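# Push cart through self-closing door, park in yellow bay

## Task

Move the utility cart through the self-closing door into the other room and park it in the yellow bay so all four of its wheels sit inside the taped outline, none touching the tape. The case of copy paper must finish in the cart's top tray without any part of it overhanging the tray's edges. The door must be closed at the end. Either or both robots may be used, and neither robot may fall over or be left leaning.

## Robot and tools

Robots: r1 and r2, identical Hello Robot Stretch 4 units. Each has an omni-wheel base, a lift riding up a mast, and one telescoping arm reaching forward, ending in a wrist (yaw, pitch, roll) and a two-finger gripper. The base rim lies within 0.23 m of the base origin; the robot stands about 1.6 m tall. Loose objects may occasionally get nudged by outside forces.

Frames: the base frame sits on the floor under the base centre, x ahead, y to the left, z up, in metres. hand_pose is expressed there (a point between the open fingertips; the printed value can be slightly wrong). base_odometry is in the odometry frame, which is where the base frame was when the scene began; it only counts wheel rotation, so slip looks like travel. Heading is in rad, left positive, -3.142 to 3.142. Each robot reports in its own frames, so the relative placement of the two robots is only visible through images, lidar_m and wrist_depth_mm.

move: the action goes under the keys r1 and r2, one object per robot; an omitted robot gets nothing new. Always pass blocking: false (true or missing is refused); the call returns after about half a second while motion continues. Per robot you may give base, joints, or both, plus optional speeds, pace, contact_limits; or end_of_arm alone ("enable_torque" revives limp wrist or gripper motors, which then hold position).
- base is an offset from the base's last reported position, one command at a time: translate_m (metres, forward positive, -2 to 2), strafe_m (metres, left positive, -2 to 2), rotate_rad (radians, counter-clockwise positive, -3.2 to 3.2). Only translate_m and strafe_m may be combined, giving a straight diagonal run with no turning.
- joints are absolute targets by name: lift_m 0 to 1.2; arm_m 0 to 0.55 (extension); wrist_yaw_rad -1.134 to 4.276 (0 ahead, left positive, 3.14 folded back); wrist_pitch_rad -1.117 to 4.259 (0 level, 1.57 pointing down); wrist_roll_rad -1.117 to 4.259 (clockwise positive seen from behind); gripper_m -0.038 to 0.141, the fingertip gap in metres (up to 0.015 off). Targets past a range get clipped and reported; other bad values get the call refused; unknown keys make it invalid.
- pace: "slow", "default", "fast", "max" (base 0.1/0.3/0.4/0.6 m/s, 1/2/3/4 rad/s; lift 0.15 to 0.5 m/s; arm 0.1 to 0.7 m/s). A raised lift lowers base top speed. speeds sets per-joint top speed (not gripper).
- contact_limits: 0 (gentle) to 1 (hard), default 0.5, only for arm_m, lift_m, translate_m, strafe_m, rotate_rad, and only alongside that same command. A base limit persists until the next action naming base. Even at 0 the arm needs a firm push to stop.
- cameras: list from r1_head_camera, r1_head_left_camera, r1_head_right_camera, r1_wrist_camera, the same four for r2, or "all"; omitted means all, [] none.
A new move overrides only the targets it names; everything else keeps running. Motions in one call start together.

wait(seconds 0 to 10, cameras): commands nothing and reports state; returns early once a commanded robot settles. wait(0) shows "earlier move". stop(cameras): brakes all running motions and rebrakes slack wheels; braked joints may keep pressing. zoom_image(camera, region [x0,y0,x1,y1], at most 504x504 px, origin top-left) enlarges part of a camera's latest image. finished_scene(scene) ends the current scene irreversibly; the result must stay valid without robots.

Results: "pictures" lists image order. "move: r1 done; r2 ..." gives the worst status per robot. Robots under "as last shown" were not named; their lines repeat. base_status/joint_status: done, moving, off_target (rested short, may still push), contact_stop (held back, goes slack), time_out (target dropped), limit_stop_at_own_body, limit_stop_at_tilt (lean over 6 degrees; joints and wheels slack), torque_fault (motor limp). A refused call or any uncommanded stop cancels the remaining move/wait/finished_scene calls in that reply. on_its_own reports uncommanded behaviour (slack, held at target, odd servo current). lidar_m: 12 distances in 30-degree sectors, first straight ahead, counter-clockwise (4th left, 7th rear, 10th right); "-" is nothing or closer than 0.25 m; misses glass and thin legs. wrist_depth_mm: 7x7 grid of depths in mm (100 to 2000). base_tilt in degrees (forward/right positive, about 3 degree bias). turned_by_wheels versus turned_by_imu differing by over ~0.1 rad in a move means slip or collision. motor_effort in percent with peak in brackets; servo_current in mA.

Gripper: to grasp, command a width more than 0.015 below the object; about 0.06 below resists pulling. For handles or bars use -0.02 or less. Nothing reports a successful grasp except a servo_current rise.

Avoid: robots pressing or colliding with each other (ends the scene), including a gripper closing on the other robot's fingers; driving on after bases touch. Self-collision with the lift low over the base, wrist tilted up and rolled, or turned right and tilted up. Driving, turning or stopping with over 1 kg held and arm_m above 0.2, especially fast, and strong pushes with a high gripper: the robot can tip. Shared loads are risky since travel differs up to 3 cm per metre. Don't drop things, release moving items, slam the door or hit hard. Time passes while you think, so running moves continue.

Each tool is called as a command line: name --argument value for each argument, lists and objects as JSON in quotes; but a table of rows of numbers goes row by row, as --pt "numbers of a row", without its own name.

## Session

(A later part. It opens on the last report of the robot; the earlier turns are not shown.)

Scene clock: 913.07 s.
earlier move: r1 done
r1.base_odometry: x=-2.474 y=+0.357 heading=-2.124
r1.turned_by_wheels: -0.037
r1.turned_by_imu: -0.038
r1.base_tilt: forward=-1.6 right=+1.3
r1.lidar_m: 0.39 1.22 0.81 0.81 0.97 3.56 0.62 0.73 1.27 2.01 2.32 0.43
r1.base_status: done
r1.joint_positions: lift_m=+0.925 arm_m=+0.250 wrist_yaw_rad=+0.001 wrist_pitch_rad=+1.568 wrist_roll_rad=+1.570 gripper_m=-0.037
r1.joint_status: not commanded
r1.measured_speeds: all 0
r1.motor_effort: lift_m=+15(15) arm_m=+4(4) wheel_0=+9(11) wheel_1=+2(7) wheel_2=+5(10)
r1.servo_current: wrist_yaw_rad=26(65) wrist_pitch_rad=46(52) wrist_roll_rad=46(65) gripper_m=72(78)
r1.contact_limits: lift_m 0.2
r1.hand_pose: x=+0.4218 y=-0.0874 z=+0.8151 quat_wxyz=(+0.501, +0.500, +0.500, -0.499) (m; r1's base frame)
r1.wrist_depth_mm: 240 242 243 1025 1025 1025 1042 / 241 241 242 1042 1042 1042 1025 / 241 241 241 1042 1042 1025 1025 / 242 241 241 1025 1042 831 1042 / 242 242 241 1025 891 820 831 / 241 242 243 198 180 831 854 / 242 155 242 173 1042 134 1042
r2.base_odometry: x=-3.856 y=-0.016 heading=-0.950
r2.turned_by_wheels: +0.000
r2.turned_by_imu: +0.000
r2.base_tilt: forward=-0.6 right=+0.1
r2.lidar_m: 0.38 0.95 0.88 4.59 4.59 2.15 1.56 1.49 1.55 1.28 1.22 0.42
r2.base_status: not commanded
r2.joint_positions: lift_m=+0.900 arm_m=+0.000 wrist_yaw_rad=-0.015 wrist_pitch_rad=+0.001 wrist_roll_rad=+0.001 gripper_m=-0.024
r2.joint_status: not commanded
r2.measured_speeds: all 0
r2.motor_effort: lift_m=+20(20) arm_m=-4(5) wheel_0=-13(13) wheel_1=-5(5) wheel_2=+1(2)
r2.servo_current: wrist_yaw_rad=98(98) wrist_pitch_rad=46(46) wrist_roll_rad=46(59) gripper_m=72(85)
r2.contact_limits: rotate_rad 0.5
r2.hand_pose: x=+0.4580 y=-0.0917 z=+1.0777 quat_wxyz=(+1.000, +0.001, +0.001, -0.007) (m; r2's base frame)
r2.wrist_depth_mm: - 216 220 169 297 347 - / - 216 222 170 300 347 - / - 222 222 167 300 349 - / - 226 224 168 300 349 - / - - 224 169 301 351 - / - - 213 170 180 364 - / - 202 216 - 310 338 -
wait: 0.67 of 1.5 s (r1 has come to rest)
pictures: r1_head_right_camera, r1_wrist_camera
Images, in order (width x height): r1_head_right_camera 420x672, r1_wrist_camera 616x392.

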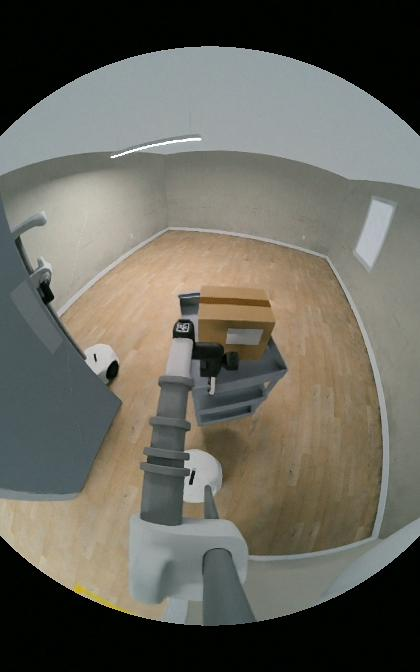

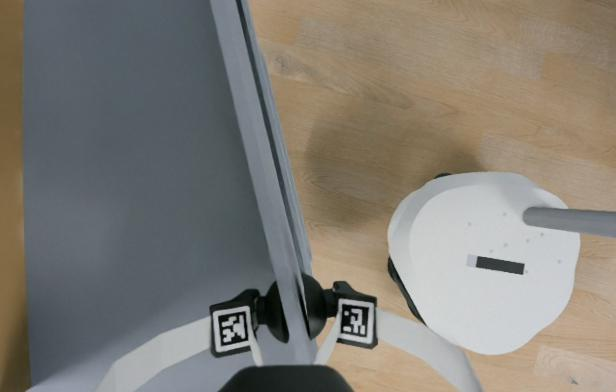

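move --blocking false --cameras '[]' --r1 '{"base":{"translate_m":-0.277,"strafe_m":0.121},"pace":"slow"}'

wait --seconds 5 --cameras '["r1_wrist_camera","r1_head_right_camera","r1_head_left_camera","r1_head_camera"]'

Scene clock: 928.47 s.
move: r1 moving
r1.base_odometry: x=-2.463 y=+0.364 heading=-2.125
r1.turned_by_wheels: +0.000
r1.turned_by_imu: +0.000
r1.base_tilt: forward=-1.6 right=+1.3
r1.lidar_m: 0.38 1.22 0.81 0.80 0.95 3.56 0.63 0.71 1.24 2.00 2.33 0.45
r1.base_status: translate_m moving; strafe_m moving
r1.joint_positions: lift_m=+0.925 arm_m=+0.250 wrist_yaw_rad=+0.001 wrist_pitch_rad=+1.567 wrist_roll_rad=+1.570 gripper_m=-0.037
r1.joint_status: not commanded
r1.measured_speeds: translate_m=-0.048 strafe_m=+0.021 rotate_rad=+0.000 lift_m=+0.000 arm_m=+0.000 wrist_yaw_rad=+0.000 wrist_pitch_rad=-0.025 wrist_roll_rad=+0.000
r1.motor_effort: lift_m=+15(15) arm_m=+3(4) wheel_0=-6(8) wheel_1=-1(3) wheel_2=+7(9)
r1.servo_current: wrist_yaw_rad=39(65) wrist_pitch_rad=46(46) wrist_roll_rad=59(59) gripper_m=72(78)
r1.contact_limits: lift_m 0.2
r1.hand_pose: x=+0.4222 y=-0.0874 z=+0.8151 quat_wxyz=(+0.501, +0.501, +0.499, -0.499) (m; r1's base frame)
r1.wrist_depth_mm: 243 244 243 1042 1042 1042 1025 / 243 245 244 1042 1008 1042 1025 / 244 243 244 1042 1008 1025 1008 / 244 244 243 1042 1025 820 1025 / 244 243 243 1042 1008 809 820 / 245 244 203 187 178 820 831 / 243 158 243 173 1025 820 1025
r2: as last shown
r2.lidar_m: 0.38 0.93 0.90 4.61 4.56 2.15 1.58 1.51 1.56 1.28 1.23 0.42
r2.motor_effort: lift_m=+19(20) arm_m=-4(4) wheel_0=-13(13) wheel_1=-5(5) wheel_2=+1(2)
r2.servo_current: wrist_yaw_rad=91(98) wrist_pitch_rad=39(46) wrist_roll_rad=39(52) gripper_m=72(85)
r2.contact_limits: rotate_rad 0.5
r2.wrist_depth_mm: - 216 221 170 298 349 - / - 217 222 169 300 351 - / - 223 222 167 300 349 - / - 820 224 168 301 351 - / - 917 224 169 300 353 - / 1078 946 213 170 181 366 - / - 202 216 - 312 338 -
pictures: none
No camera images: "cameras" was empty.

Scene clock: 932.20 s.
earlier move: r1 done
r1.base_odometry: x=-2.226 y=+0.528 heading=-2.125
r1.turned_by_wheels: -0.001
r1.turned_by_imu: -0.002
r1.base_tilt: forward=-1.6 right=+1.3
r1.lidar_m: 0.40 0.91 0.77 0.76 0.95 3.28 0.37 0.38 0.71 2.05 0.73 0.42
r1.base_status: done
r1.joint_positions: lift_m=+0.925 arm_m=+0.250 wrist_yaw_rad=+0.002 wrist_pitch_rad=+1.570 wrist_roll_rad=+1.570 gripper_m=-0.037
r1.joint_status: not commanded
r1.measured_speeds: all 0
r1.motor_effort: lift_m=+15(15) arm_m=-4(4) wheel_0=-8(14) wheel_1=-3(7) wheel_2=+1(10)
r1.servo_current: wrist_yaw_rad=39(78) wrist_pitch_rad=33(65) wrist_roll_rad=59(72) gripper_m=78(78)
r1.contact_limits: lift_m 0.2
r1.hand_pose: x=+0.4214 y=-0.0874 z=+0.8151 quat_wxyz=(+0.501, +0.500, +0.500, -0.499) (m; r1's base frame)
r1.wrist_depth_mm: 242 241 243 1042 1025 1042 1042 / 242 243 244 1025 1025 1025 1025 / 242 243 243 1042 1042 1042 1042 / 242 241 243 1008 1042 820 1025 / 243 243 243 1042 878 820 831 / 241 242 186 195 180 831 831 / 241 148 - 174 1025 134 1078
r2.base_odometry: x=-3.856 y=-0.016 heading=-0.950
r2.turned_by_wheels: +0.000
r2.turned_by_imu: +0.001
r2.base_tilt: forward=-0.6 right=+0.1
r2.lidar_m: 0.40 0.86 3.40 4.62 4.58 2.15 1.54 1.49 1.55 1.30 1.23 0.40
r2.base_status: not commanded
r2.joint_positions: lift_m=+0.900 arm_m=+0.000 wrist_yaw_rad=-0.015 wrist_pitch_rad=+0.001 wrist_roll_rad=+0.001 gripper_m=-0.024
r2.joint_status: not commanded
r2.measured_speeds: all 0
r2.motor_effort: lift_m=+19(20) arm_m=-4(5) wheel_0=-13(14) wheel_1=-5(5) wheel_2=+1(2)
r2.servo_current: wrist_yaw_rad=91(98) wrist_pitch_rad=39(52) wrist_roll_rad=39(65) gripper_m=78(85)
r2.contact_limits: rotate_rad 0.5
r2.hand_pose: x=+0.4580 y=-0.0917 z=+1.0777 quat_wxyz=(+1.000, +0.001, +0.001, -0.007) (m; r2's base frame)
r2.wrist_depth_mm: - 216 221 169 297 349 - / - 216 221 169 298 349 - / - 223 222 167 300 349 - / - 831 223 168 301 349 - / 778 842 224 169 301 353 - / 788 209 212 169 181 364 - / - 203 216 - 314 338 -
wait: 3.73 of 5 s (r1 has come to rest)
pictures: r1_head_camera, r1_head_left_camera, r1_head_right_camera, r1_wrist_camera
Images, in order (width x height): r1_head_camera 420x560, r1_head_left_camera 420x672, r1_head_right_camera 420x672, r1_wrist_camera 616x392.

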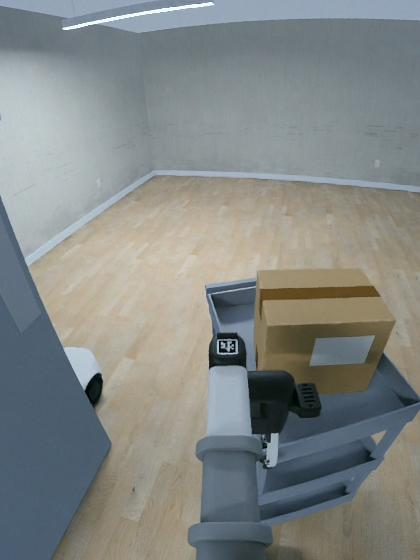

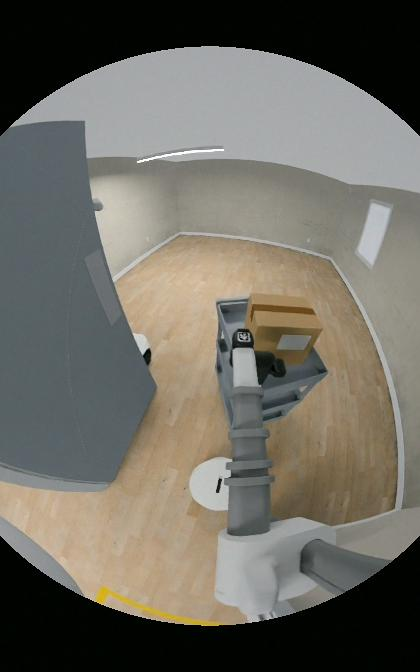

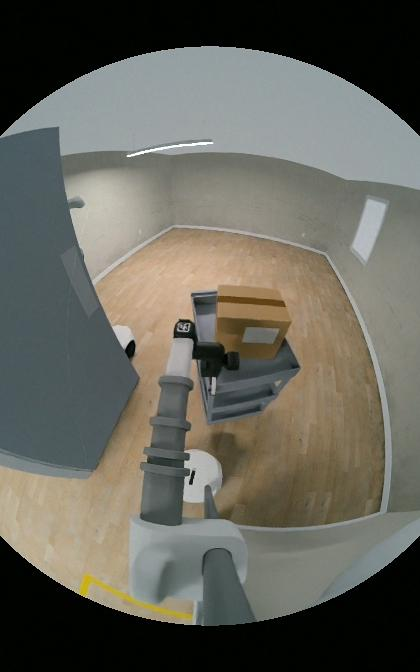

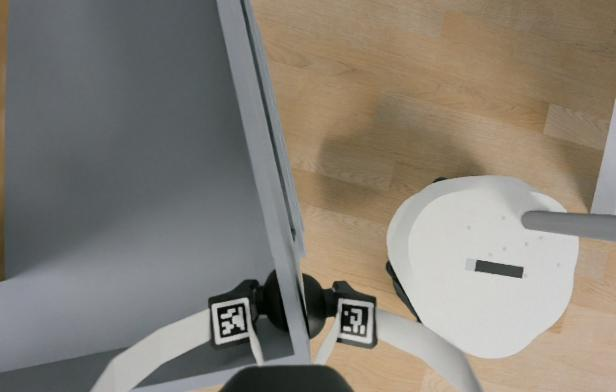

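move --blocking false --cameras '[]' --r1 '{"base":{"strafe_m":0.2,"translate_m":0.02},"pace":"slow"}'

wait --seconds 4 --cameras '["r1_wrist_camera","r1_head_right_camera","r1_head_camera"]'

Scene clock: 946.23 s.
move: r1 moving
r1.base_odometry: x=-2.215 y=+0.520 heading=-2.126
r1.turned_by_wheels: -0.001
r1.turned_by_imu: -0.001
r1.base_tilt: forward=-1.6 right=+1.3
r1.lidar_m: 0.41 0.90 0.73 0.74 0.96 3.27 0.38 0.37 0.70 2.06 0.71 0.44
r1.base_status: translate_m moving; strafe_m moving
r1.joint_positions: lift_m=+0.925 arm_m=+0.250 wrist_yaw_rad=+0.002 wrist_pitch_rad=+1.570 wrist_roll_rad=+1.570 gripper_m=-0.037
r1.joint_status: not commanded
r1.measured_speeds: translate_m=+0.005 strafe_m=+0.053 rotate_rad=+0.002 lift_m=+0.000 arm_m=+0.000 wrist_yaw_rad=+0.000 wrist_pitch_rad=+0.000 wrist_roll_rad=+0.000
r1.motor_effort: lift_m=+15(15) arm_m=-4(4) wheel_0=-11(14) wheel_1=+4(7) wheel_2=-7(7)
r1.servo_current: wrist_yaw_rad=39(59) wrist_pitch_rad=46(52) wrist_roll_rad=46(46) gripper_m=72(78)
r1.contact_limits: lift_m 0.2
r1.hand_pose: x=+0.4214 y=-0.0874 z=+0.8151 quat_wxyz=(+0.501, +0.500, +0.500, -0.499) (m; r1's base frame)
r1.wrist_depth_mm: 243 243 244 1042 1042 1042 1042 / 242 243 244 1042 1042 1060 1042 / 242 243 243 1025 1060 1042 1042 / 242 243 243 1025 1025 820 1042 / 242 242 244 1025 878 820 820 / 242 242 183 196 178 809 831 / 241 148 - 174 1025 134 1025
r2: as last shown
r2.turned_by_imu: +0.000
r2.lidar_m: 0.41 0.88 3.35 4.65 4.59 2.17 1.57 1.50 1.55 1.30 1.23 0.40
r2.motor_effort: lift_m=+20(20) arm_m=-4(4) wheel_0=-13(13) wheel_1=-5(5) wheel_2=+1(2)
r2.servo_current: wrist_yaw_rad=85(91) wrist_pitch_rad=39(46) wrist_roll_rad=33(59) gripper_m=72(78)
r2.contact_limits: rotate_rad 0.5
r2.wrist_depth_mm: - 216 220 169 298 347 - / - 216 222 170 298 351 - / - 223 221 167 300 349 - / - 831 223 168 298 351 - / 778 842 224 169 300 349 - / 759 209 211 169 180 364 - / - 125 216 - 312 338 -
pictures: none
No camera images: "cameras" was empty.

Scene clock: 948.93 s.
earlier move: r1 done
r1.base_odometry: x=-2.067 y=+0.406 heading=-2.126
r1.turned_by_wheels: +0.000
r1.turned_by_imu: +0.001
r1.base_tilt: forward=-1.6 right=+1.3
r1.lidar_m: 0.40 0.67 0.56 0.58 0.69 3.24 3.25 0.48 0.65 2.23 0.51 0.39
r1.base_status: done
r1.joint_positions: lift_m=+0.925 arm_m=+0.250 wrist_yaw_rad=+0.001 wrist_pitch_rad=+1.574 wrist_roll_rad=+1.570 gripper_m=-0.037
r1.joint_status: not commanded
r1.measured_speeds: all 0
r1.motor_effort: lift_m=+15(15) arm_m=+4(4) wheel_0=-5(14) wheel_1=+2(8) wheel_2=-6(8)
r1.servo_current: wrist_yaw_rad=65(78) wrist_pitch_rad=39(52) wrist_roll_rad=33(72) gripper_m=72(78)
r1.contact_limits: lift_m 0.2
r1.hand_pose: x=+0.4199 y=-0.0874 z=+0.8151 quat_wxyz=(+0.499, +0.499, +0.501, -0.501) (m; r1's base frame)
r1.wrist_depth_mm: 226 241 242 243 1042 1042 1042 / 236 241 242 242 1025 1060 1042 / 238 239 241 242 1042 1042 1042 / 239 240 242 243 991 831 842 / 239 239 242 243 866 831 820 / - 241 184 198 189 831 1042 / 1008 141 180 150 1025 138 1060
r2.base_odometry: x=-3.856 y=-0.016 heading=-0.950
r2.turned_by_wheels: +0.000
r2.turned_by_imu: +0.000
r2.base_tilt: forward=-0.6 right=+0.1
r2.lidar_m: 0.37 0.90 3.39 4.64 4.57 2.18 1.54 1.49 1.55 1.29 1.24 0.42
r2.base_status: not commanded
r2.joint_positions: lift_m=+0.900 arm_m=+0.000 wrist_yaw_rad=-0.015 wrist_pitch_rad=+0.001 wrist_roll_rad=+0.001 gripper_m=-0.024
r2.joint_status: not commanded
r2.measured_speeds: all 0
r2.motor_effort: lift_m=+20(20) arm_m=-4(5) wheel_0=-13(14) wheel_1=-5(5) wheel_2=+2(2)
r2.servo_current: wrist_yaw_rad=91(98) wrist_pitch_rad=46(46) wrist_roll_rad=39(65) gripper_m=72(78)
r2.contact_limits: rotate_rad 0.5
r2.hand_pose: x=+0.4580 y=-0.0917 z=+1.0777 quat_wxyz=(+1.000, +0.001, +0.001, -0.007) (m; r2's base frame)
r2.wrist_depth_mm: - 216 220 170 298 349 - / - 217 221 169 298 351 - / - 224 222 167 300 351 - / - 759 222 168 300 349 - / 750 759 224 169 301 355 - / 732 750 212 169 181 366 - / 627 124 216 - 310 340 -
wait: 2.70 of 4 s (r1 has come to rest)
pictures: r1_head_camera, r1_head_right_camera, r1_wrist_camera
Images, in order (width x height): r1_head_camera 420x560, r1_head_right_camera 420x672, r1_wrist_camera 616x392.

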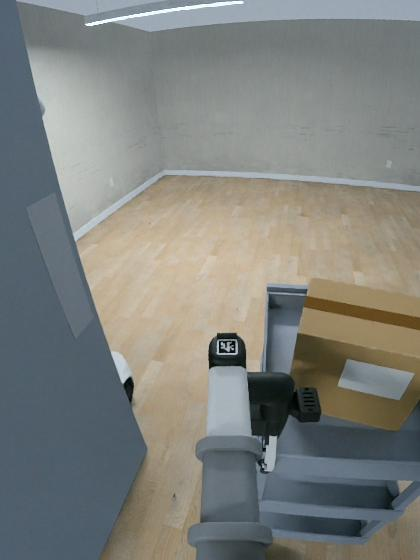

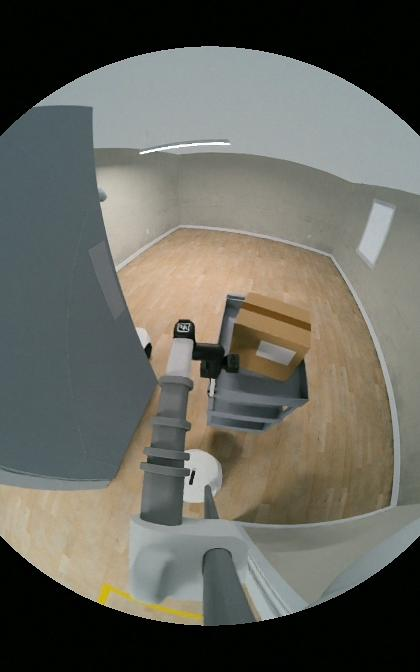

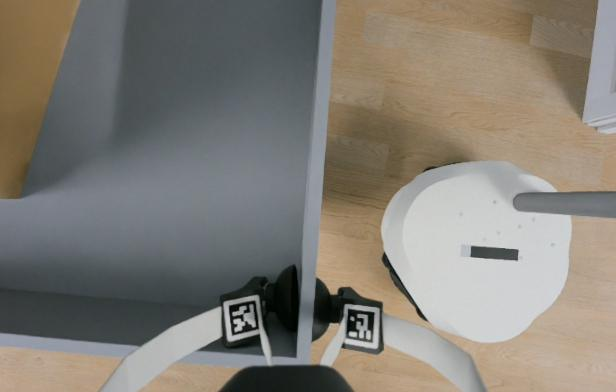

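move --blocking false --cameras '[]' --r1 '{"base":{"strafe_m":0.168,"translate_m":-0.36},"pace":"slow"}'

wait --seconds 6 --cameras '["r1_wrist_camera","r1_head_right_camera","r1_head_camera","r1_head_left_camera"]'

Scene clock: 960.17 s.
move: r1 moving
r1.base_odometry: x=-2.055 y=+0.414 heading=-2.127
r1.turned_by_wheels: -0.001
r1.turned_by_imu: -0.001
r1.base_tilt: forward=-1.6 right=+1.3
r1.lidar_m: 0.42 0.67 0.56 0.56 0.67 3.24 3.24 0.48 0.62 2.24 0.51 0.42
r1.base_status: translate_m moving; strafe_m moving
r1.joint_positions: lift_m=+0.925 arm_m=+0.250 wrist_yaw_rad=+0.001 wrist_pitch_rad=+1.572 wrist_roll_rad=+1.570 gripper_m=-0.037
r1.joint_status: not commanded
r1.measured_speeds: translate_m=-0.049 strafe_m=+0.023 rotate_rad=+0.000 lift_m=+0.000 arm_m=+0.000 wrist_yaw_rad=+0.000 wrist_pitch_rad=-0.015 wrist_roll_rad=+0.000
r1.motor_effort: lift_m=+15(15) arm_m=+4(4) wheel_0=-11(13) wheel_1=-4(6) wheel_2=+4(5)
r1.servo_current: wrist_yaw_rad=46(59) wrist_pitch_rad=46(46) wrist_roll_rad=52(52) gripper_m=72(78)
r1.contact_limits: lift_m 0.2
r1.hand_pose: x=+0.4207 y=-0.0874 z=+0.8151 quat_wxyz=(+0.500, +0.500, +0.500, -0.500) (m; r1's base frame)
r1.wrist_depth_mm: 229 244 243 243 1025 1042 1060 / 243 243 243 243 1042 1042 1008 / 243 244 243 243 1042 1042 1042 / 242 243 244 244 1025 820 831 / 241 244 243 243 904 831 820 / - 242 181 194 809 809 831 / 1025 146 1025 174 1025 132 1025
r2: as last shown
r2.base_tilt: forward=-0.6 right=+0.0
r2.lidar_m: 0.40 0.89 3.38 4.61 4.58 2.18 1.58 1.49 1.57 1.28 1.22 0.40
r2.motor_effort: lift_m=+20(20) arm_m=-4(5) wheel_0=-13(13) wheel_1=-5(5) wheel_2=+1(2)
r2.servo_current: wrist_yaw_rad=91(98) wrist_pitch_rad=39(46) wrist_roll_rad=46(59) gripper_m=72(78)
r2.contact_limits: rotate_rad 0.5
r2.wrist_depth_mm: - 216 220 170 297 349 - / - 217 221 170 297 349 - / - 222 222 167 298 351 - / - 741 223 168 300 353 - / 741 750 223 169 301 351 - / 732 741 213 170 181 362 - / 627 124 216 - 312 338 -
pictures: none
No camera images: "cameras" was empty.

Scene clock: 964.83 s.
earlier move: r1 done
r1.base_odometry: x=-1.734 y=+0.623 heading=-2.126
r1.turned_by_wheels: +0.001
r1.turned_by_imu: +0.001
r1.base_tilt: forward=-1.5 right=+1.2
r1.lidar_m: 0.43 0.58 0.51 0.53 2.79 2.84 2.85 2.69 0.42 0.42 0.53 0.42
r1.base_status: done
r1.joint_positions: lift_m=+0.925 arm_m=+0.250 wrist_yaw_rad=+0.001 wrist_pitch_rad=+1.559 wrist_roll_rad=+1.570 gripper_m=-0.037
r1.joint_status: not commanded
r1.measured_speeds: all 0
r1.motor_effort: lift_m=+16(16) arm_m=-4(4) wheel_0=-4(14) wheel_1=-3(8) wheel_2=+5(9)
r1.servo_current: wrist_yaw_rad=52(78) wrist_pitch_rad=65(78) wrist_roll_rad=52(72) gripper_m=72(78)
r1.contact_limits: lift_m 0.2
r1.hand_pose: x=+0.4243 y=-0.0874 z=+0.8150 quat_wxyz=(+0.503, +0.503, +0.497, -0.497) (m; r1's base frame)
r1.wrist_depth_mm: 222 245 243 242 1008 1042 768 / 236 245 244 244 1025 1042 1008 / 245 244 244 244 1008 1025 1025 / 245 246 245 243 1025 809 820 / 245 244 244 243 1042 820 809 / - 245 187 193 820 820 809 / - 144 176 174 177 820 1042
r2.base_odometry: x=-3.856 y=-0.016 heading=-0.950
r2.turned_by_wheels: +0.000
r2.turned_by_imu: +0.001
r2.base_tilt: forward=-0.6 right=+0.1
r2.lidar_m: 0.40 0.86 3.35 4.66 4.58 2.18 1.55 1.49 1.55 1.27 1.21 0.43
r2.base_status: not commanded
r2.joint_positions: lift_m=+0.900 arm_m=+0.000 wrist_yaw_rad=-0.015 wrist_pitch_rad=+0.001 wrist_roll_rad=+0.001 gripper_m=-0.024
r2.joint_status: not commanded
r2.measured_speeds: all 0
r2.motor_effort: lift_m=+19(20) arm_m=-4(5) wheel_0=-13(13) wheel_1=-5(5) wheel_2=+1(2)
r2.servo_current: wrist_yaw_rad=78(98) wrist_pitch_rad=46(52) wrist_roll_rad=52(65) gripper_m=78(85)
r2.contact_limits: rotate_rad 0.5
r2.hand_pose: x=+0.4580 y=-0.0917 z=+1.0777 quat_wxyz=(+1.000, +0.001, +0.001, -0.007) (m; r2's base frame)
r2.wrist_depth_mm: - 215 221 169 298 347 - / - 216 221 169 298 349 - / - 222 222 167 300 351 - / - - 222 168 300 351 - / - - 224 169 301 351 - / - 208 213 170 181 364 - / - 125 216 - 312 336 -
wait: 4.67 of 6 s (r1 has come to rest)
pictures: r1_head_camera, r1_head_left_camera, r1_head_right_camera, r1_wrist_camera
Images, in order (width x height): r1_head_camera 420x560, r1_head_left_camera 420x672, r1_head_right_camera 420x672, r1_wrist_camera 616x392.

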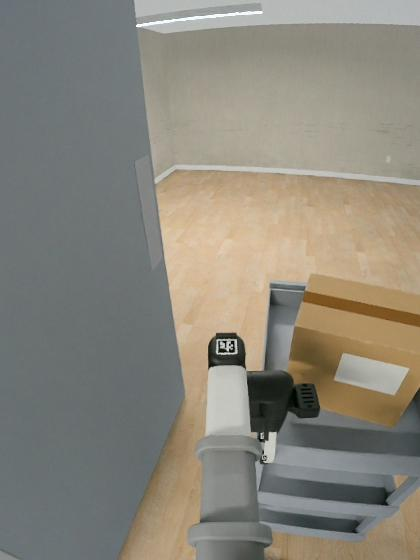

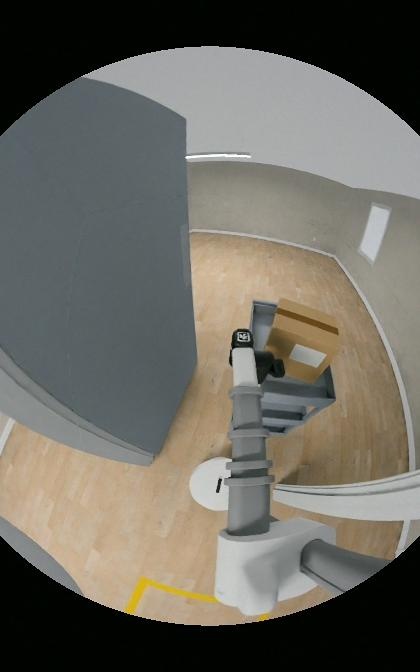

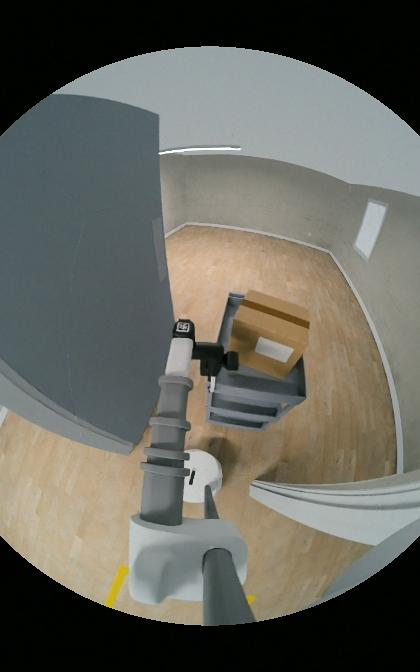

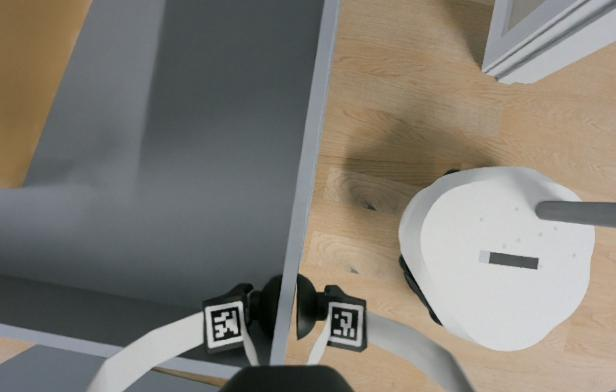

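move --blocking false --cameras '[]' --r1 '{"base":{"strafe_m":0.15,"translate_m":-0.4},"pace":"slow"}'

wait --seconds 6 --cameras '["r1_wrist_camera","r1_head_right_camera","r1_head_camera","r1_head_left_camera"]'

Scene clock: 971.30 s.
move: r1 moving
r1.base_odometry: x=-1.724 y=+0.632 heading=-2.126
r1.turned_by_wheels: +0.000
r1.turned_by_imu: -0.001
r1.base_tilt: forward=-1.5 right=+1.3
r1.lidar_m: 0.42 0.58 0.49 0.53 2.78 2.86 2.82 2.71 0.42 0.43 0.55 0.43
r1.base_status: translate_m moving; strafe_m moving
r1.joint_positions: lift_m=+0.925 arm_m=+0.250 wrist_yaw_rad=+0.001 wrist_pitch_rad=+1.559 wrist_roll_rad=+1.570 gripper_m=-0.037
r1.joint_status: not commanded
r1.measured_speeds: translate_m=-0.048 strafe_m=+0.018 rotate_rad=+0.001 lift_m=+0.000 arm_m=+0.000 wrist_yaw_rad=+0.000 wrist_pitch_rad=+0.000 wrist_roll_rad=+0.000
r1.motor_effort: lift_m=+16(16) arm_m=-4(4) wheel_0=-8(9) wheel_1=-6(6) wheel_2=+8(9)
r1.servo_current: wrist_yaw_rad=46(72) wrist_pitch_rad=59(65) wrist_roll_rad=52(65) gripper_m=72(78)
r1.contact_limits: lift_m 0.2
r1.hand_pose: x=+0.4243 y=-0.0874 z=+0.8150 quat_wxyz=(+0.503, +0.503, +0.497, -0.497) (m; r1's base frame)
r1.wrist_depth_mm: 226 245 245 243 1042 1008 768 / 245 246 244 242 1025 1042 1025 / 247 245 244 243 1025 1060 1025 / 246 245 245 244 1025 809 820 / 247 246 245 243 1025 809 809 / - 244 195 186 831 820 809 / - 142 181 177 161 820 1025
r2: as last shown
r2.turned_by_imu: +0.000
r2.lidar_m: 0.41 0.87 3.35 4.64 4.57 2.16 1.56 1.47 1.57 1.31 1.22 0.38
r2.motor_effort: lift_m=+20(20) arm_m=-4(4) wheel_0=-13(13) wheel_1=-5(5) wheel_2=+2(2)
r2.servo_current: wrist_yaw_rad=91(98) wrist_pitch_rad=39(46) wrist_roll_rad=46(52) gripper_m=72(78)
r2.contact_limits: rotate_rad 0.5
r2.wrist_depth_mm: - 215 221 169 297 349 - / - 216 221 169 298 349 - / - 224 222 167 298 349 - / - - 223 168 300 349 - / - - 223 169 301 353 - / - 209 212 170 181 368 - / - 202 216 - 312 338 -
pictures: none
No camera images: "cameras" was empty.

Scene clock: 976.30 s.
earlier move: r1 done
r1.base_odometry: x=-1.396 y=+0.884 heading=-2.126
r1.turned_by_wheels: +0.000
r1.turned_by_imu: +0.001
r1.base_tilt: forward=-1.6 right=+1.2
r1.lidar_m: 0.43 0.61 0.70 2.36 2.74 2.42 2.44 2.71 2.37 0.72 0.53 0.42
r1.base_status: done
r1.joint_positions: lift_m=+0.925 arm_m=+0.250 wrist_yaw_rad=+0.001 wrist_pitch_rad=+1.559 wrist_roll_rad=+1.570 gripper_m=-0.037
r1.joint_status: not commanded
r1.measured_speeds: all 0
r1.motor_effort: lift_m=+16(16) arm_m=-4(4) wheel_0=-2(9) wheel_1=-3(6) wheel_2=+5(11)
r1.servo_current: wrist_yaw_rad=52(72) wrist_pitch_rad=65(72) wrist_roll_rad=52(72) gripper_m=72(78)
r1.contact_limits: lift_m 0.2
r1.hand_pose: x=+0.4243 y=-0.0874 z=+0.8150 quat_wxyz=(+0.503, +0.503, +0.497, -0.497) (m; r1's base frame)
r1.wrist_depth_mm: 227 244 244 243 1042 1025 1025 / 243 245 243 244 1042 1025 1042 / 245 245 244 244 1025 1025 1008 / 246 245 244 243 1025 809 809 / 246 245 243 244 1025 820 809 / - 245 203 187 831 820 820 / - 144 163 173 173 831 1008
r2.base_odometry: x=-3.856 y=-0.016 heading=-0.950
r2.turned_by_wheels: +0.000
r2.turned_by_imu: +0.001
r2.base_tilt: forward=-0.6 right=+0.1
r2.lidar_m: 0.40 3.23 3.39 4.61 4.58 2.13 1.57 1.49 1.58 1.28 1.22 0.44
r2.base_status: not commanded
r2.joint_positions: lift_m=+0.900 arm_m=+0.000 wrist_yaw_rad=-0.015 wrist_pitch_rad=+0.001 wrist_roll_rad=+0.001 gripper_m=-0.024
r2.joint_status: not commanded
r2.measured_speeds: all 0
r2.motor_effort: lift_m=+19(20) arm_m=-4(4) wheel_0=-13(14) wheel_1=-5(5) wheel_2=+1(2)
r2.servo_current: wrist_yaw_rad=91(98) wrist_pitch_rad=39(46) wrist_roll_rad=46(65) gripper_m=72(78)
r2.contact_limits: rotate_rad 0.5
r2.hand_pose: x=+0.4580 y=-0.0917 z=+1.0777 quat_wxyz=(+1.000, +0.001, +0.001, -0.007) (m; r2's base frame)
r2.wrist_depth_mm: - 216 221 169 298 349 - / - 217 221 169 297 347 - / - 224 223 167 300 349 - / - - 223 168 301 353 - / - - 223 169 301 353 - / - - 213 170 181 366 - / - - 217 - 310 336 -
wait: 5.00 of 6 s (r1 has come to rest)
pictures: r1_head_camera, r1_head_left_camera, r1_head_right_camera, r1_wrist_camera
Images, in order (width x height): r1_head_camera 420x560, r1_head_left_camera 420x672, r1_head_right_camera 420x672, r1_wrist_camera 616x392.

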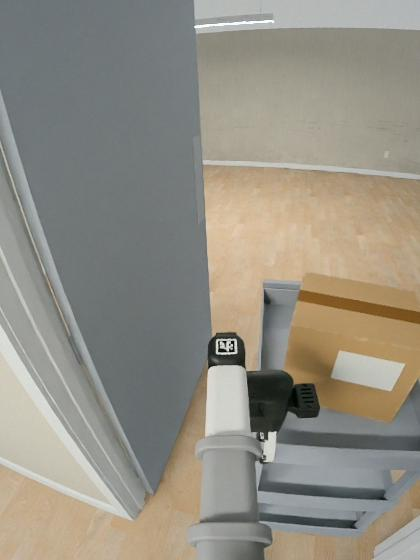

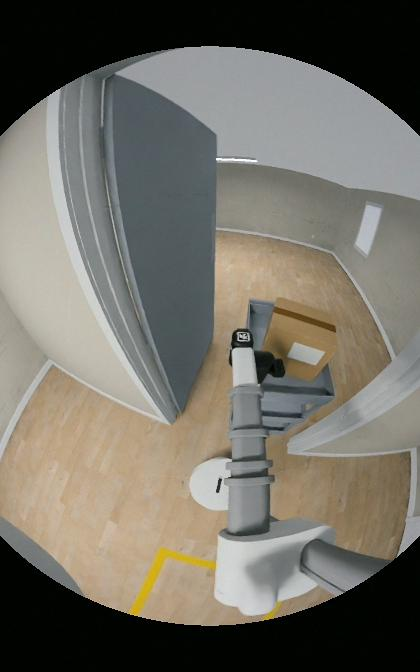

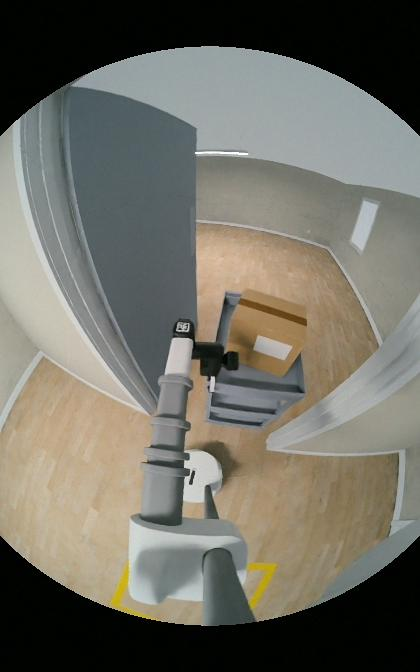

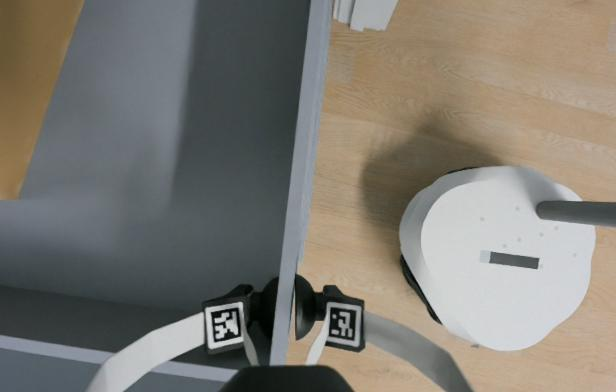

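move --blocking false --cameras '[]' --r1 '{"base":{"strafe_m":0.13,"translate_m":-0.6},"pace":"slow"}'

wait --seconds 8 --cameras '["r1_wrist_camera","r1_head_right_camera","r1_head_camera","r1_head_left_camera"]'

Scene clock: 997.33 s.
move: r1 moving
r1.base_odometry: x=-1.387 y=+0.893 heading=-2.126
r1.turned_by_wheels: +0.000
r1.turned_by_imu: +0.000
r1.base_tilt: forward=-1.6 right=+1.3
r1.lidar_m: 0.42 0.60 0.69 2.37 2.73 2.43 2.41 2.75 2.37 0.78 0.54 0.44
r1.base_status: translate_m moving; strafe_m moving
r1.joint_positions: lift_m=+0.925 arm_m=+0.250 wrist_yaw_rad=+0.001 wrist_pitch_rad=+1.559 wrist_roll_rad=+1.570 gripper_m=-0.037
r1.joint_status: not commanded
r1.measured_speeds: translate_m=-0.049 strafe_m=+0.010 rotate_rad=-0.002 lift_m=+0.000 arm_m=+0.000 wrist_yaw_rad=+0.000 wrist_pitch_rad=+0.000 wrist_roll_rad=+0.000
r1.motor_effort: lift_m=+16(16) arm_m=-4(4) wheel_0=-6(6) wheel_1=-4(5) wheel_2=+11(11)
r1.servo_current: wrist_yaw_rad=46(59) wrist_pitch_rad=59(65) wrist_roll_rad=46(59) gripper_m=72(78)
r1.contact_limits: lift_m 0.2
r1.hand_pose: x=+0.4243 y=-0.0874 z=+0.8150 quat_wxyz=(+0.503, +0.503, +0.497, -0.497) (m; r1's base frame)
r1.wrist_depth_mm: 230 244 243 242 1025 1008 1025 / 246 245 244 242 1025 1025 1025 / 246 244 244 244 1025 1025 1025 / 245 245 245 243 1042 809 809 / 247 246 245 1042 1025 820 798 / - 245 197 186 931 809 798 / - 140 - 178 162 820 1025
r2: as last shown
r2.turned_by_imu: +0.000
r2.lidar_m: 0.40 3.25 3.38 4.66 4.58 2.13 1.54 1.48 1.56 1.30 1.23 0.42
r2.motor_effort: lift_m=+19(20) arm_m=-4(4) wheel_0=-13(13) wheel_1=-4(5) wheel_2=+1(2)
r2.servo_current: wrist_yaw_rad=91(98) wrist_pitch_rad=46(46) wrist_roll_rad=39(59) gripper_m=72(78)
r2.contact_limits: rotate_rad 0.5
r2.wrist_depth_mm: - 216 221 169 300 347 - / - 217 220 170 300 347 - / - 222 222 167 300 349 - / - - 222 168 301 351 - / - - 223 169 301 353 - / - - 213 170 181 368 - / - - 216 - 310 338 -
pictures: none
No camera images: "cameras" was empty.

Scene clock: 1004.23 s.
earlier move: r1 done
r1.base_odometry: x=-0.969 y=+1.325 heading=-2.126
r1.turned_by_wheels: +0.000
r1.turned_by_imu: +0.003
r1.base_tilt: forward=-1.6 right=+1.3
r1.lidar_m: 0.43 1.09 1.91 2.36 2.16 1.84 1.81 2.16 2.33 1.99 0.65 0.45
r1.base_status: done
r1.joint_positions: lift_m=+0.925 arm_m=+0.250 wrist_yaw_rad=+0.001 wrist_pitch_rad=+1.560 wrist_roll_rad=+1.570 gripper_m=-0.037
r1.joint_status: not commanded
r1.measured_speeds: all 0
r1.motor_effort: lift_m=+16(16) arm_m=-4(4) wheel_0=-2(6) wheel_1=-4(6) wheel_2=+7(11)
r1.servo_current: wrist_yaw_rad=52(72) wrist_pitch_rad=52(72) wrist_roll_rad=46(65) gripper_m=72(78)
r1.contact_limits: lift_m 0.2
r1.hand_pose: x=+0.4241 y=-0.0874 z=+0.8150 quat_wxyz=(+0.503, +0.502, +0.498, -0.497) (m; r1's base frame)
r1.wrist_depth_mm: 245 243 244 1042 1042 1025 1025 / 245 244 244 1025 1042 1008 1025 / 245 244 244 1025 1025 1042 1025 / 245 245 244 1025 1008 809 809 / 247 244 243 243 1008 820 820 / 246 246 205 187 820 820 809 / - 141 162 174 166 820 -
r2.base_odometry: x=-3.856 y=-0.016 heading=-0.950
r2.turned_by_wheels: +0.000
r2.turned_by_imu: +0.001
r2.base_tilt: forward=-0.6 right=+0.1
r2.lidar_m: 0.40 3.22 3.39 4.64 4.59 2.17 1.57 1.48 1.56 1.28 1.23 0.41
r2.base_status: not commanded
r2.joint_positions: lift_m=+0.900 arm_m=+0.000 wrist_yaw_rad=-0.015 wrist_pitch_rad=+0.001 wrist_roll_rad=+0.001 gripper_m=-0.024
r2.joint_status: not commanded
r2.measured_speeds: all 0
r2.motor_effort: lift_m=+20(20) arm_m=-4(5) wheel_0=-13(14) wheel_1=-5(5) wheel_2=+2(2)
r2.servo_current: wrist_yaw_rad=85(98) wrist_pitch_rad=39(52) wrist_roll_rad=46(65) gripper_m=78(85)
r2.contact_limits: rotate_rad 0.5
r2.hand_pose: x=+0.4580 y=-0.0917 z=+1.0777 quat_wxyz=(+1.000, +0.001, +0.001, -0.007) (m; r2's base frame)
r2.wrist_depth_mm: - 216 220 170 298 347 - / - 216 222 169 298 347 - / - 223 222 167 298 347 - / - - 223 168 300 349 - / - - 224 169 301 353 - / - - 213 170 181 366 - / - - 216 - 312 340 -
wait: 6.90 of 8 s (r1 has come to rest)
pictures: r1_head_camera, r1_head_left_camera, r1_head_right_camera, r1_wrist_camera
Images, in order (width x height): r1_head_camera 420x560, r1_head_left_camera 420x672, r1_head_right_camera 420x672, r1_wrist_camera 616x392.

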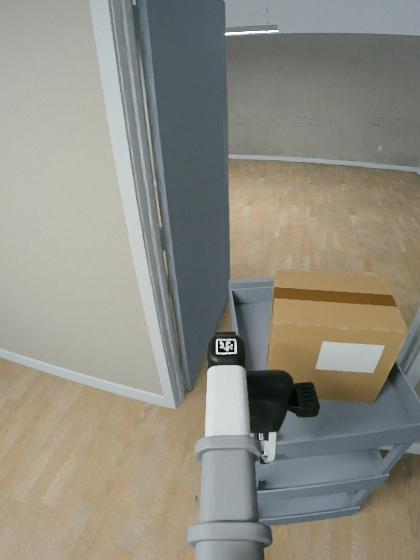

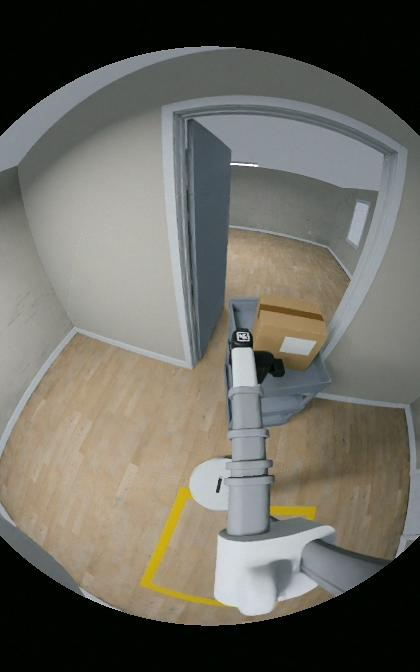

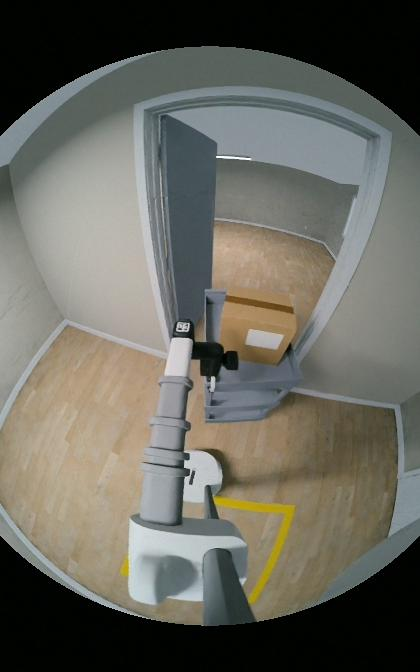

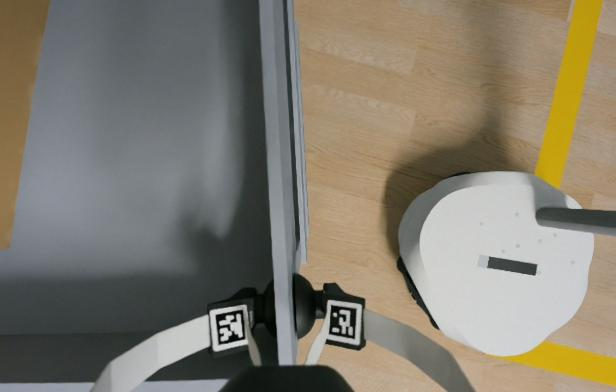

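move --blocking false --cameras '[]' --r1 '{"base":{"strafe_m":0.065,"translate_m":-0.9},"pace":"slow"}'

wait --seconds 10 --cameras '["r1_wrist_camera","r1_head_right_camera","r1_head_camera","r1_head_left_camera"]'

Scene clock: 1019.70 s.
move: r1 moving
r1.base_odometry: x=-0.962 y=+1.335 heading=-2.125
r1.turned_by_wheels: +0.001
r1.turned_by_imu: +0.000
r1.base_tilt: forward=-1.6 right=+1.3
r1.lidar_m: 0.41 1.10 1.96 2.40 2.12 1.80 1.83 2.15 2.33 2.01 0.65 0.43
r1.base_status: translate_m moving; strafe_m moving
r1.joint_positions: lift_m=+0.925 arm_m=+0.250 wrist_yaw_rad=+0.001 wrist_pitch_rad=+1.560 wrist_roll_rad=+1.570 gripper_m=-0.037
r1.joint_status: not commanded
r1.measured_speeds: translate_m=-0.049 strafe_m=+0.004 rotate_rad=+0.002 lift_m=+0.000 arm_m=+0.000 wrist_yaw_rad=+0.001 wrist_pitch_rad=+0.000 wrist_roll_rad=+0.000
r1.motor_effort: lift_m=+16(16) arm_m=-4(4) wheel_0=-3(5) wheel_1=-5(6) wheel_2=+12(12)
r1.servo_current: wrist_yaw_rad=52(65) wrist_pitch_rad=59(65) wrist_roll_rad=46(52) gripper_m=72(78)
r1.contact_limits: lift_m 0.2
r1.hand_pose: x=+0.4241 y=-0.0874 z=+0.8150 quat_wxyz=(+0.503, +0.502, +0.498, -0.497) (m; r1's base frame)
r1.wrist_depth_mm: 244 244 244 1042 1008 1008 1008 / 245 243 243 1008 1042 1025 1025 / 244 245 244 1025 1025 1025 1025 / 245 244 244 1042 1008 820 809 / 246 245 243 1025 1025 809 809 / 246 245 202 185 831 809 809 / - 147 - 173 162 809 -
r2: as last shown
r2.turned_by_imu: +0.000
r2.base_tilt: forward=-0.6 right=+0.0
r2.lidar_m: 0.40 3.26 3.39 4.64 4.56 2.12 1.56 1.49 1.54 1.29 1.21 0.41
r2.motor_effort: lift_m=+19(20) arm_m=-4(4) wheel_0=-13(13) wheel_1=-5(5) wheel_2=+1(2)
r2.servo_current: wrist_yaw_rad=91(91) wrist_pitch_rad=39(46) wrist_roll_rad=52(59) gripper_m=72(78)
r2.contact_limits: rotate_rad 0.5
r2.wrist_depth_mm: - 216 220 169 298 351 - / - 216 221 170 298 349 - / - 223 221 167 298 351 - / - - 223 168 301 351 - / - - 222 169 303 353 - / - - 213 170 181 366 - / - - 216 - 312 340 -
pictures: none
No camera images: "cameras" was empty.

Scene clock: 1029.50 s.
earlier move: r1 done
r1.base_odometry: x=-0.440 y=+2.056 heading=-2.126
r1.turned_by_wheels: +0.000
r1.turned_by_imu: +0.004
r1.base_tilt: forward=-1.6 right=+1.2
r1.lidar_m: 0.41 0.86 2.56 1.96 1.10 0.92 0.94 1.11 1.93 2.15 2.14 0.47
r1.base_status: done
r1.joint_positions: lift_m=+0.925 arm_m=+0.250 wrist_yaw_rad=+0.001 wrist_pitch_rad=+1.563 wrist_roll_rad=+1.570 gripper_m=-0.037
r1.joint_status: not commanded
r1.measured_speeds: all 0
r1.motor_effort: lift_m=+16(16) arm_m=-4(4) wheel_0=-1(6) wheel_1=-3(6) wheel_2=+7(13)
r1.servo_current: wrist_yaw_rad=52(72) wrist_pitch_rad=52(65) wrist_roll_rad=59(72) gripper_m=72(78)
r1.contact_limits: lift_m 0.2
r1.hand_pose: x=+0.4234 y=-0.0874 z=+0.8150 quat_wxyz=(+0.503, +0.501, +0.498, -0.497) (m; r1's base frame)
r1.wrist_depth_mm: 243 219 1025 1042 1042 1042 1025 / 242 220 1042 1025 1025 1060 1025 / 243 243 234 1025 1008 1025 1025 / 243 242 214 1008 1025 809 1025 / 244 244 243 1025 1025 820 809 / 242 242 195 196 178 820 809 / 244 156 180 173 1025 136 1025
r2.base_odometry: x=-3.856 y=-0.016 heading=-0.950
r2.turned_by_wheels: +0.000
r2.turned_by_imu: +0.001
r2.base_tilt: forward=-0.6 right=+0.1
r2.lidar_m: 0.41 3.23 3.40 4.65 4.57 2.19 1.57 1.48 1.56 1.29 1.22 0.43
r2.base_status: not commanded
r2.joint_positions: lift_m=+0.900 arm_m=+0.000 wrist_yaw_rad=-0.015 wrist_pitch_rad=+0.001 wrist_roll_rad=+0.001 gripper_m=-0.024
r2.joint_status: not commanded
r2.measured_speeds: all 0
r2.motor_effort: lift_m=+19(20) arm_m=-4(5) wheel_0=-13(13) wheel_1=-5(5) wheel_2=+1(2)
r2.servo_current: wrist_yaw_rad=78(104) wrist_pitch_rad=46(52) wrist_roll_rad=46(65) gripper_m=78(85)
r2.contact_limits: rotate_rad 0.5
r2.hand_pose: x=+0.4580 y=-0.0917 z=+1.0777 quat_wxyz=(+1.000, +0.001, +0.001, -0.007) (m; r2's base frame)
r2.wrist_depth_mm: - 216 221 169 298 349 - / - 216 221 169 298 349 - / - 223 221 167 298 351 - / - - 222 168 300 351 - / - - 223 169 301 355 - / - - 212 169 180 364 - / - - 216 - 310 340 -
wait: 9.80 of 10 s (r1 has come to rest)
pictures: r1_head_camera, r1_head_left_camera, r1_head_right_camera, r1_wrist_camera
Images, in order (width x height): r1_head_camera 420x560, r1_head_left_camera 420x672, r1_head_right_camera 420x672, r1_wrist_camera 616x392.

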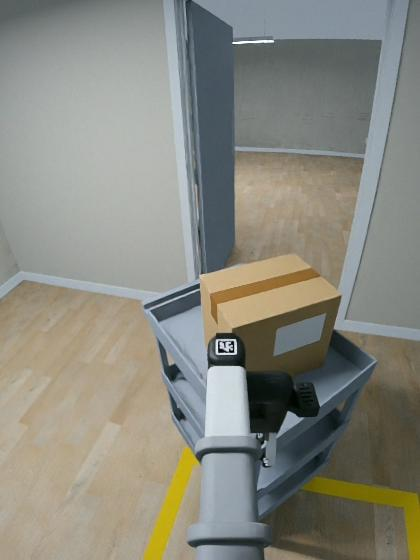

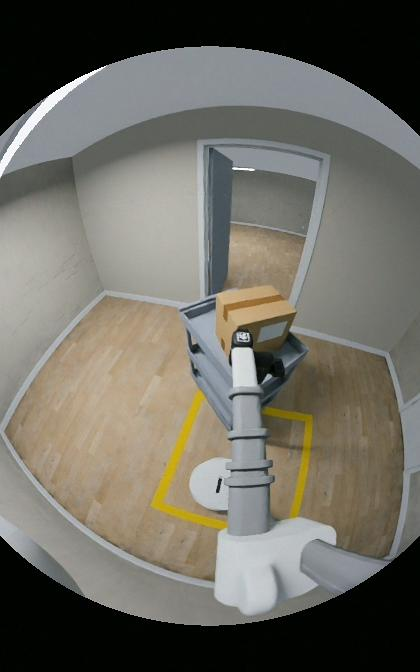

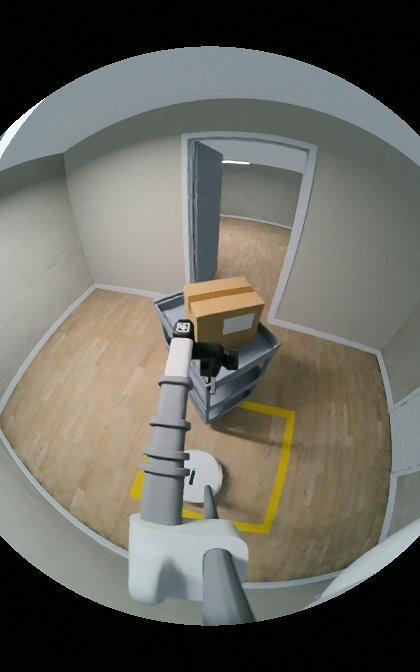

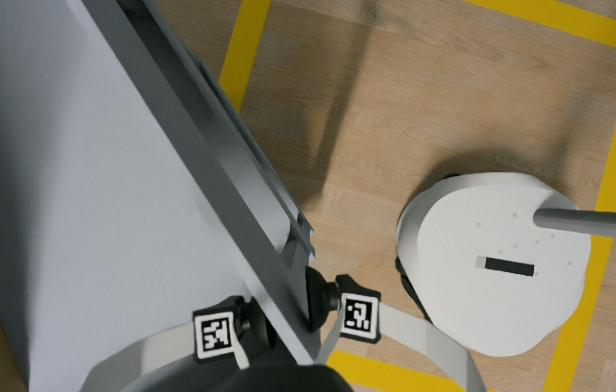

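move --blocking false --cameras '[]' --r1 '{"base":{"strafe_m":-0.08,"translate_m":-0.34},"pace":"slow"}'

wait --seconds 6 --cameras '["r1_wrist_camera","r1_head_camera"]'

Scene clock: 1062.17 s.
move: r1 moving
r1.base_odometry: x=-0.436 y=+2.068 heading=-2.125
r1.turned_by_wheels: +0.001
r1.turned_by_imu: +0.000
r1.base_tilt: forward=-1.6 right=+1.2
r1.lidar_m: 0.42 0.88 2.56 1.93 1.10 0.94 0.93 1.08 1.92 2.15 2.15 0.46
r1.base_status: translate_m moving; strafe_m moving
r1.joint_positions: lift_m=+0.925 arm_m=+0.250 wrist_yaw_rad=+0.002 wrist_pitch_rad=+1.562 wrist_roll_rad=+1.569 gripper_m=-0.037
r1.joint_status: not commanded
r1.measured_speeds: translate_m=-0.048 strafe_m=-0.011 rotate_rad=+0.000 lift_m=+0.000 arm_m=+0.000 wrist_yaw_rad=+0.003 wrist_pitch_rad=-0.009 wrist_roll_rad=+0.000
r1.motor_effort: lift_m=+16(16) arm_m=-4(4) wheel_0=+0(2) wheel_1=-5(6) wheel_2=+11(12)
r1.servo_current: wrist_yaw_rad=39(52) wrist_pitch_rad=52(52) wrist_roll_rad=65(65) gripper_m=72(78)
r1.contact_limits: lift_m 0.2
r1.hand_pose: x=+0.4238 y=-0.0874 z=+0.8150 quat_wxyz=(+0.503, +0.501, +0.499, -0.497) (m; r1's base frame)
r1.wrist_depth_mm: 243 224 1042 1025 1025 1025 1025 / 244 216 1042 1025 1025 1008 1008 / 245 243 250 1025 1025 1025 1042 / 245 244 199 1042 1025 809 1025 / 244 243 243 1025 1025 820 809 / 246 244 196 193 177 820 809 / 246 154 176 173 1042 820 1025
r2: as last shown
r2.turned_by_imu: +0.000
r2.lidar_m: 0.40 3.24 3.40 4.61 4.56 2.19 1.56 1.46 1.57 1.29 1.22 0.40
r2.motor_effort: lift_m=+19(20) arm_m=-4(4) wheel_0=-13(13) wheel_1=-5(5) wheel_2=+1(2)
r2.servo_current: wrist_yaw_rad=78(91) wrist_pitch_rad=46(46) wrist_roll_rad=59(59) gripper_m=72(78)
r2.contact_limits: rotate_rad 0.5
r2.wrist_depth_mm: - 216 220 170 297 347 - / - 216 221 170 297 347 - / - 222 222 167 300 349 - / - - 223 168 300 351 - / - - 224 169 301 351 - / - - 213 170 181 366 - / - - 216 - 312 336 -
pictures: none
No camera images: "cameras" was empty.

Scene clock: 1066.40 s.
earlier move: r1 done
r1.base_odometry: x=-0.329 y=+2.387 heading=-2.125
r1.turned_by_wheels: +0.000
r1.turned_by_imu: +0.002
r1.base_tilt: forward=-1.6 right=+1.2
r1.lidar_m: 0.38 0.58 2.71 1.32 0.77 0.62 0.64 0.75 1.36 2.02 2.34 0.54
r1.base_status: done
r1.joint_positions: lift_m=+0.925 arm_m=+0.250 wrist_yaw_rad=+0.003 wrist_pitch_rad=+1.564 wrist_roll_rad=+1.568 gripper_m=-0.037
r1.joint_status: not commanded
r1.measured_speeds: all 0
r1.motor_effort: lift_m=+16(16) arm_m=-4(4) wheel_0=+2(6) wheel_1=-1(6) wheel_2=+7(15)
r1.servo_current: wrist_yaw_rad=39(78) wrist_pitch_rad=39(65) wrist_roll_rad=52(72) gripper_m=72(78)
r1.contact_limits: lift_m 0.2
r1.hand_pose: x=+0.4231 y=-0.0874 z=+0.8150 quat_wxyz=(+0.503, +0.500, +0.500, -0.497) (m; r1's base frame)
r1.wrist_depth_mm: 1042 1025 1025 1042 1025 1025 1008 / 500 1060 1008 1008 1025 1025 1025 / 197 256 1025 1025 1042 1025 1025 / 242 197 - 1025 1025 809 1025 / 243 241 201 549 904 820 809 / 243 242 198 203 177 820 831 / 243 160 180 172 1042 147 1042
r2.base_odometry: x=-3.856 y=-0.016 heading=-0.950
r2.turned_by_wheels: +0.000
r2.turned_by_imu: +0.001
r2.base_tilt: forward=-0.6 right=+0.1
r2.lidar_m: 0.40 3.24 3.37 4.62 4.58 2.14 1.57 1.49 1.57 1.28 1.23 0.41
r2.base_status: not commanded
r2.joint_positions: lift_m=+0.900 arm_m=+0.000 wrist_yaw_rad=-0.015 wrist_pitch_rad=+0.001 wrist_roll_rad=+0.001 gripper_m=-0.024
r2.joint_status: not commanded
r2.measured_speeds: all 0
r2.motor_effort: lift_m=+20(20) arm_m=-4(5) wheel_0=-13(13) wheel_1=-5(5) wheel_2=+1(2)
r2.servo_current: wrist_yaw_rad=85(104) wrist_pitch_rad=39(52) wrist_roll_rad=59(65) gripper_m=72(78)
r2.contact_limits: rotate_rad 0.5
r2.hand_pose: x=+0.4580 y=-0.0917 z=+1.0777 quat_wxyz=(+1.000, +0.001, +0.001, -0.007) (m; r2's base frame)
r2.wrist_depth_mm: - 215 222 169 298 347 - / - 216 221 169 300 349 - / - 222 222 167 298 349 - / - - 223 167 301 349 - / - - 223 169 301 353 - / - - 211 170 182 366 - / - - 216 - 310 338 -
wait: 4.23 of 6 s (r1 has come to rest)
pictures: r1_head_camera, r1_wrist_camera
Images, in order (width x height): r1_head_camera 420x560, r1_wrist_camera 616x392.

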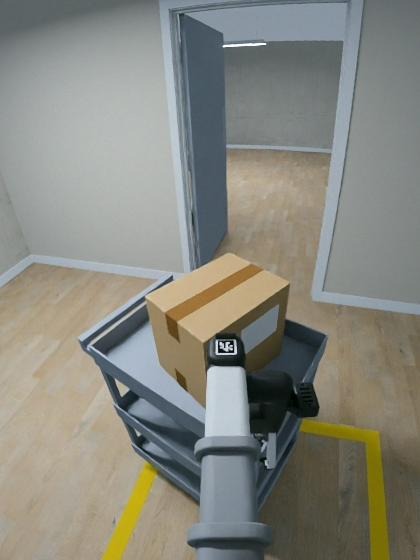

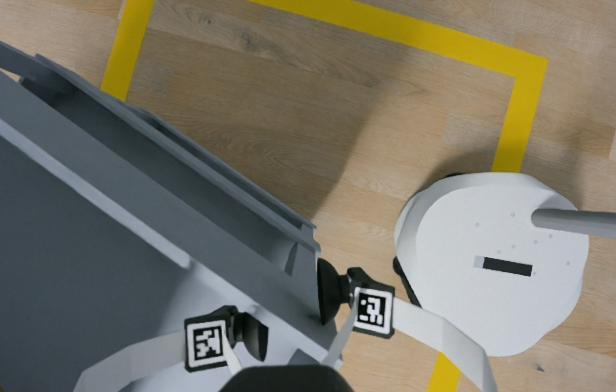

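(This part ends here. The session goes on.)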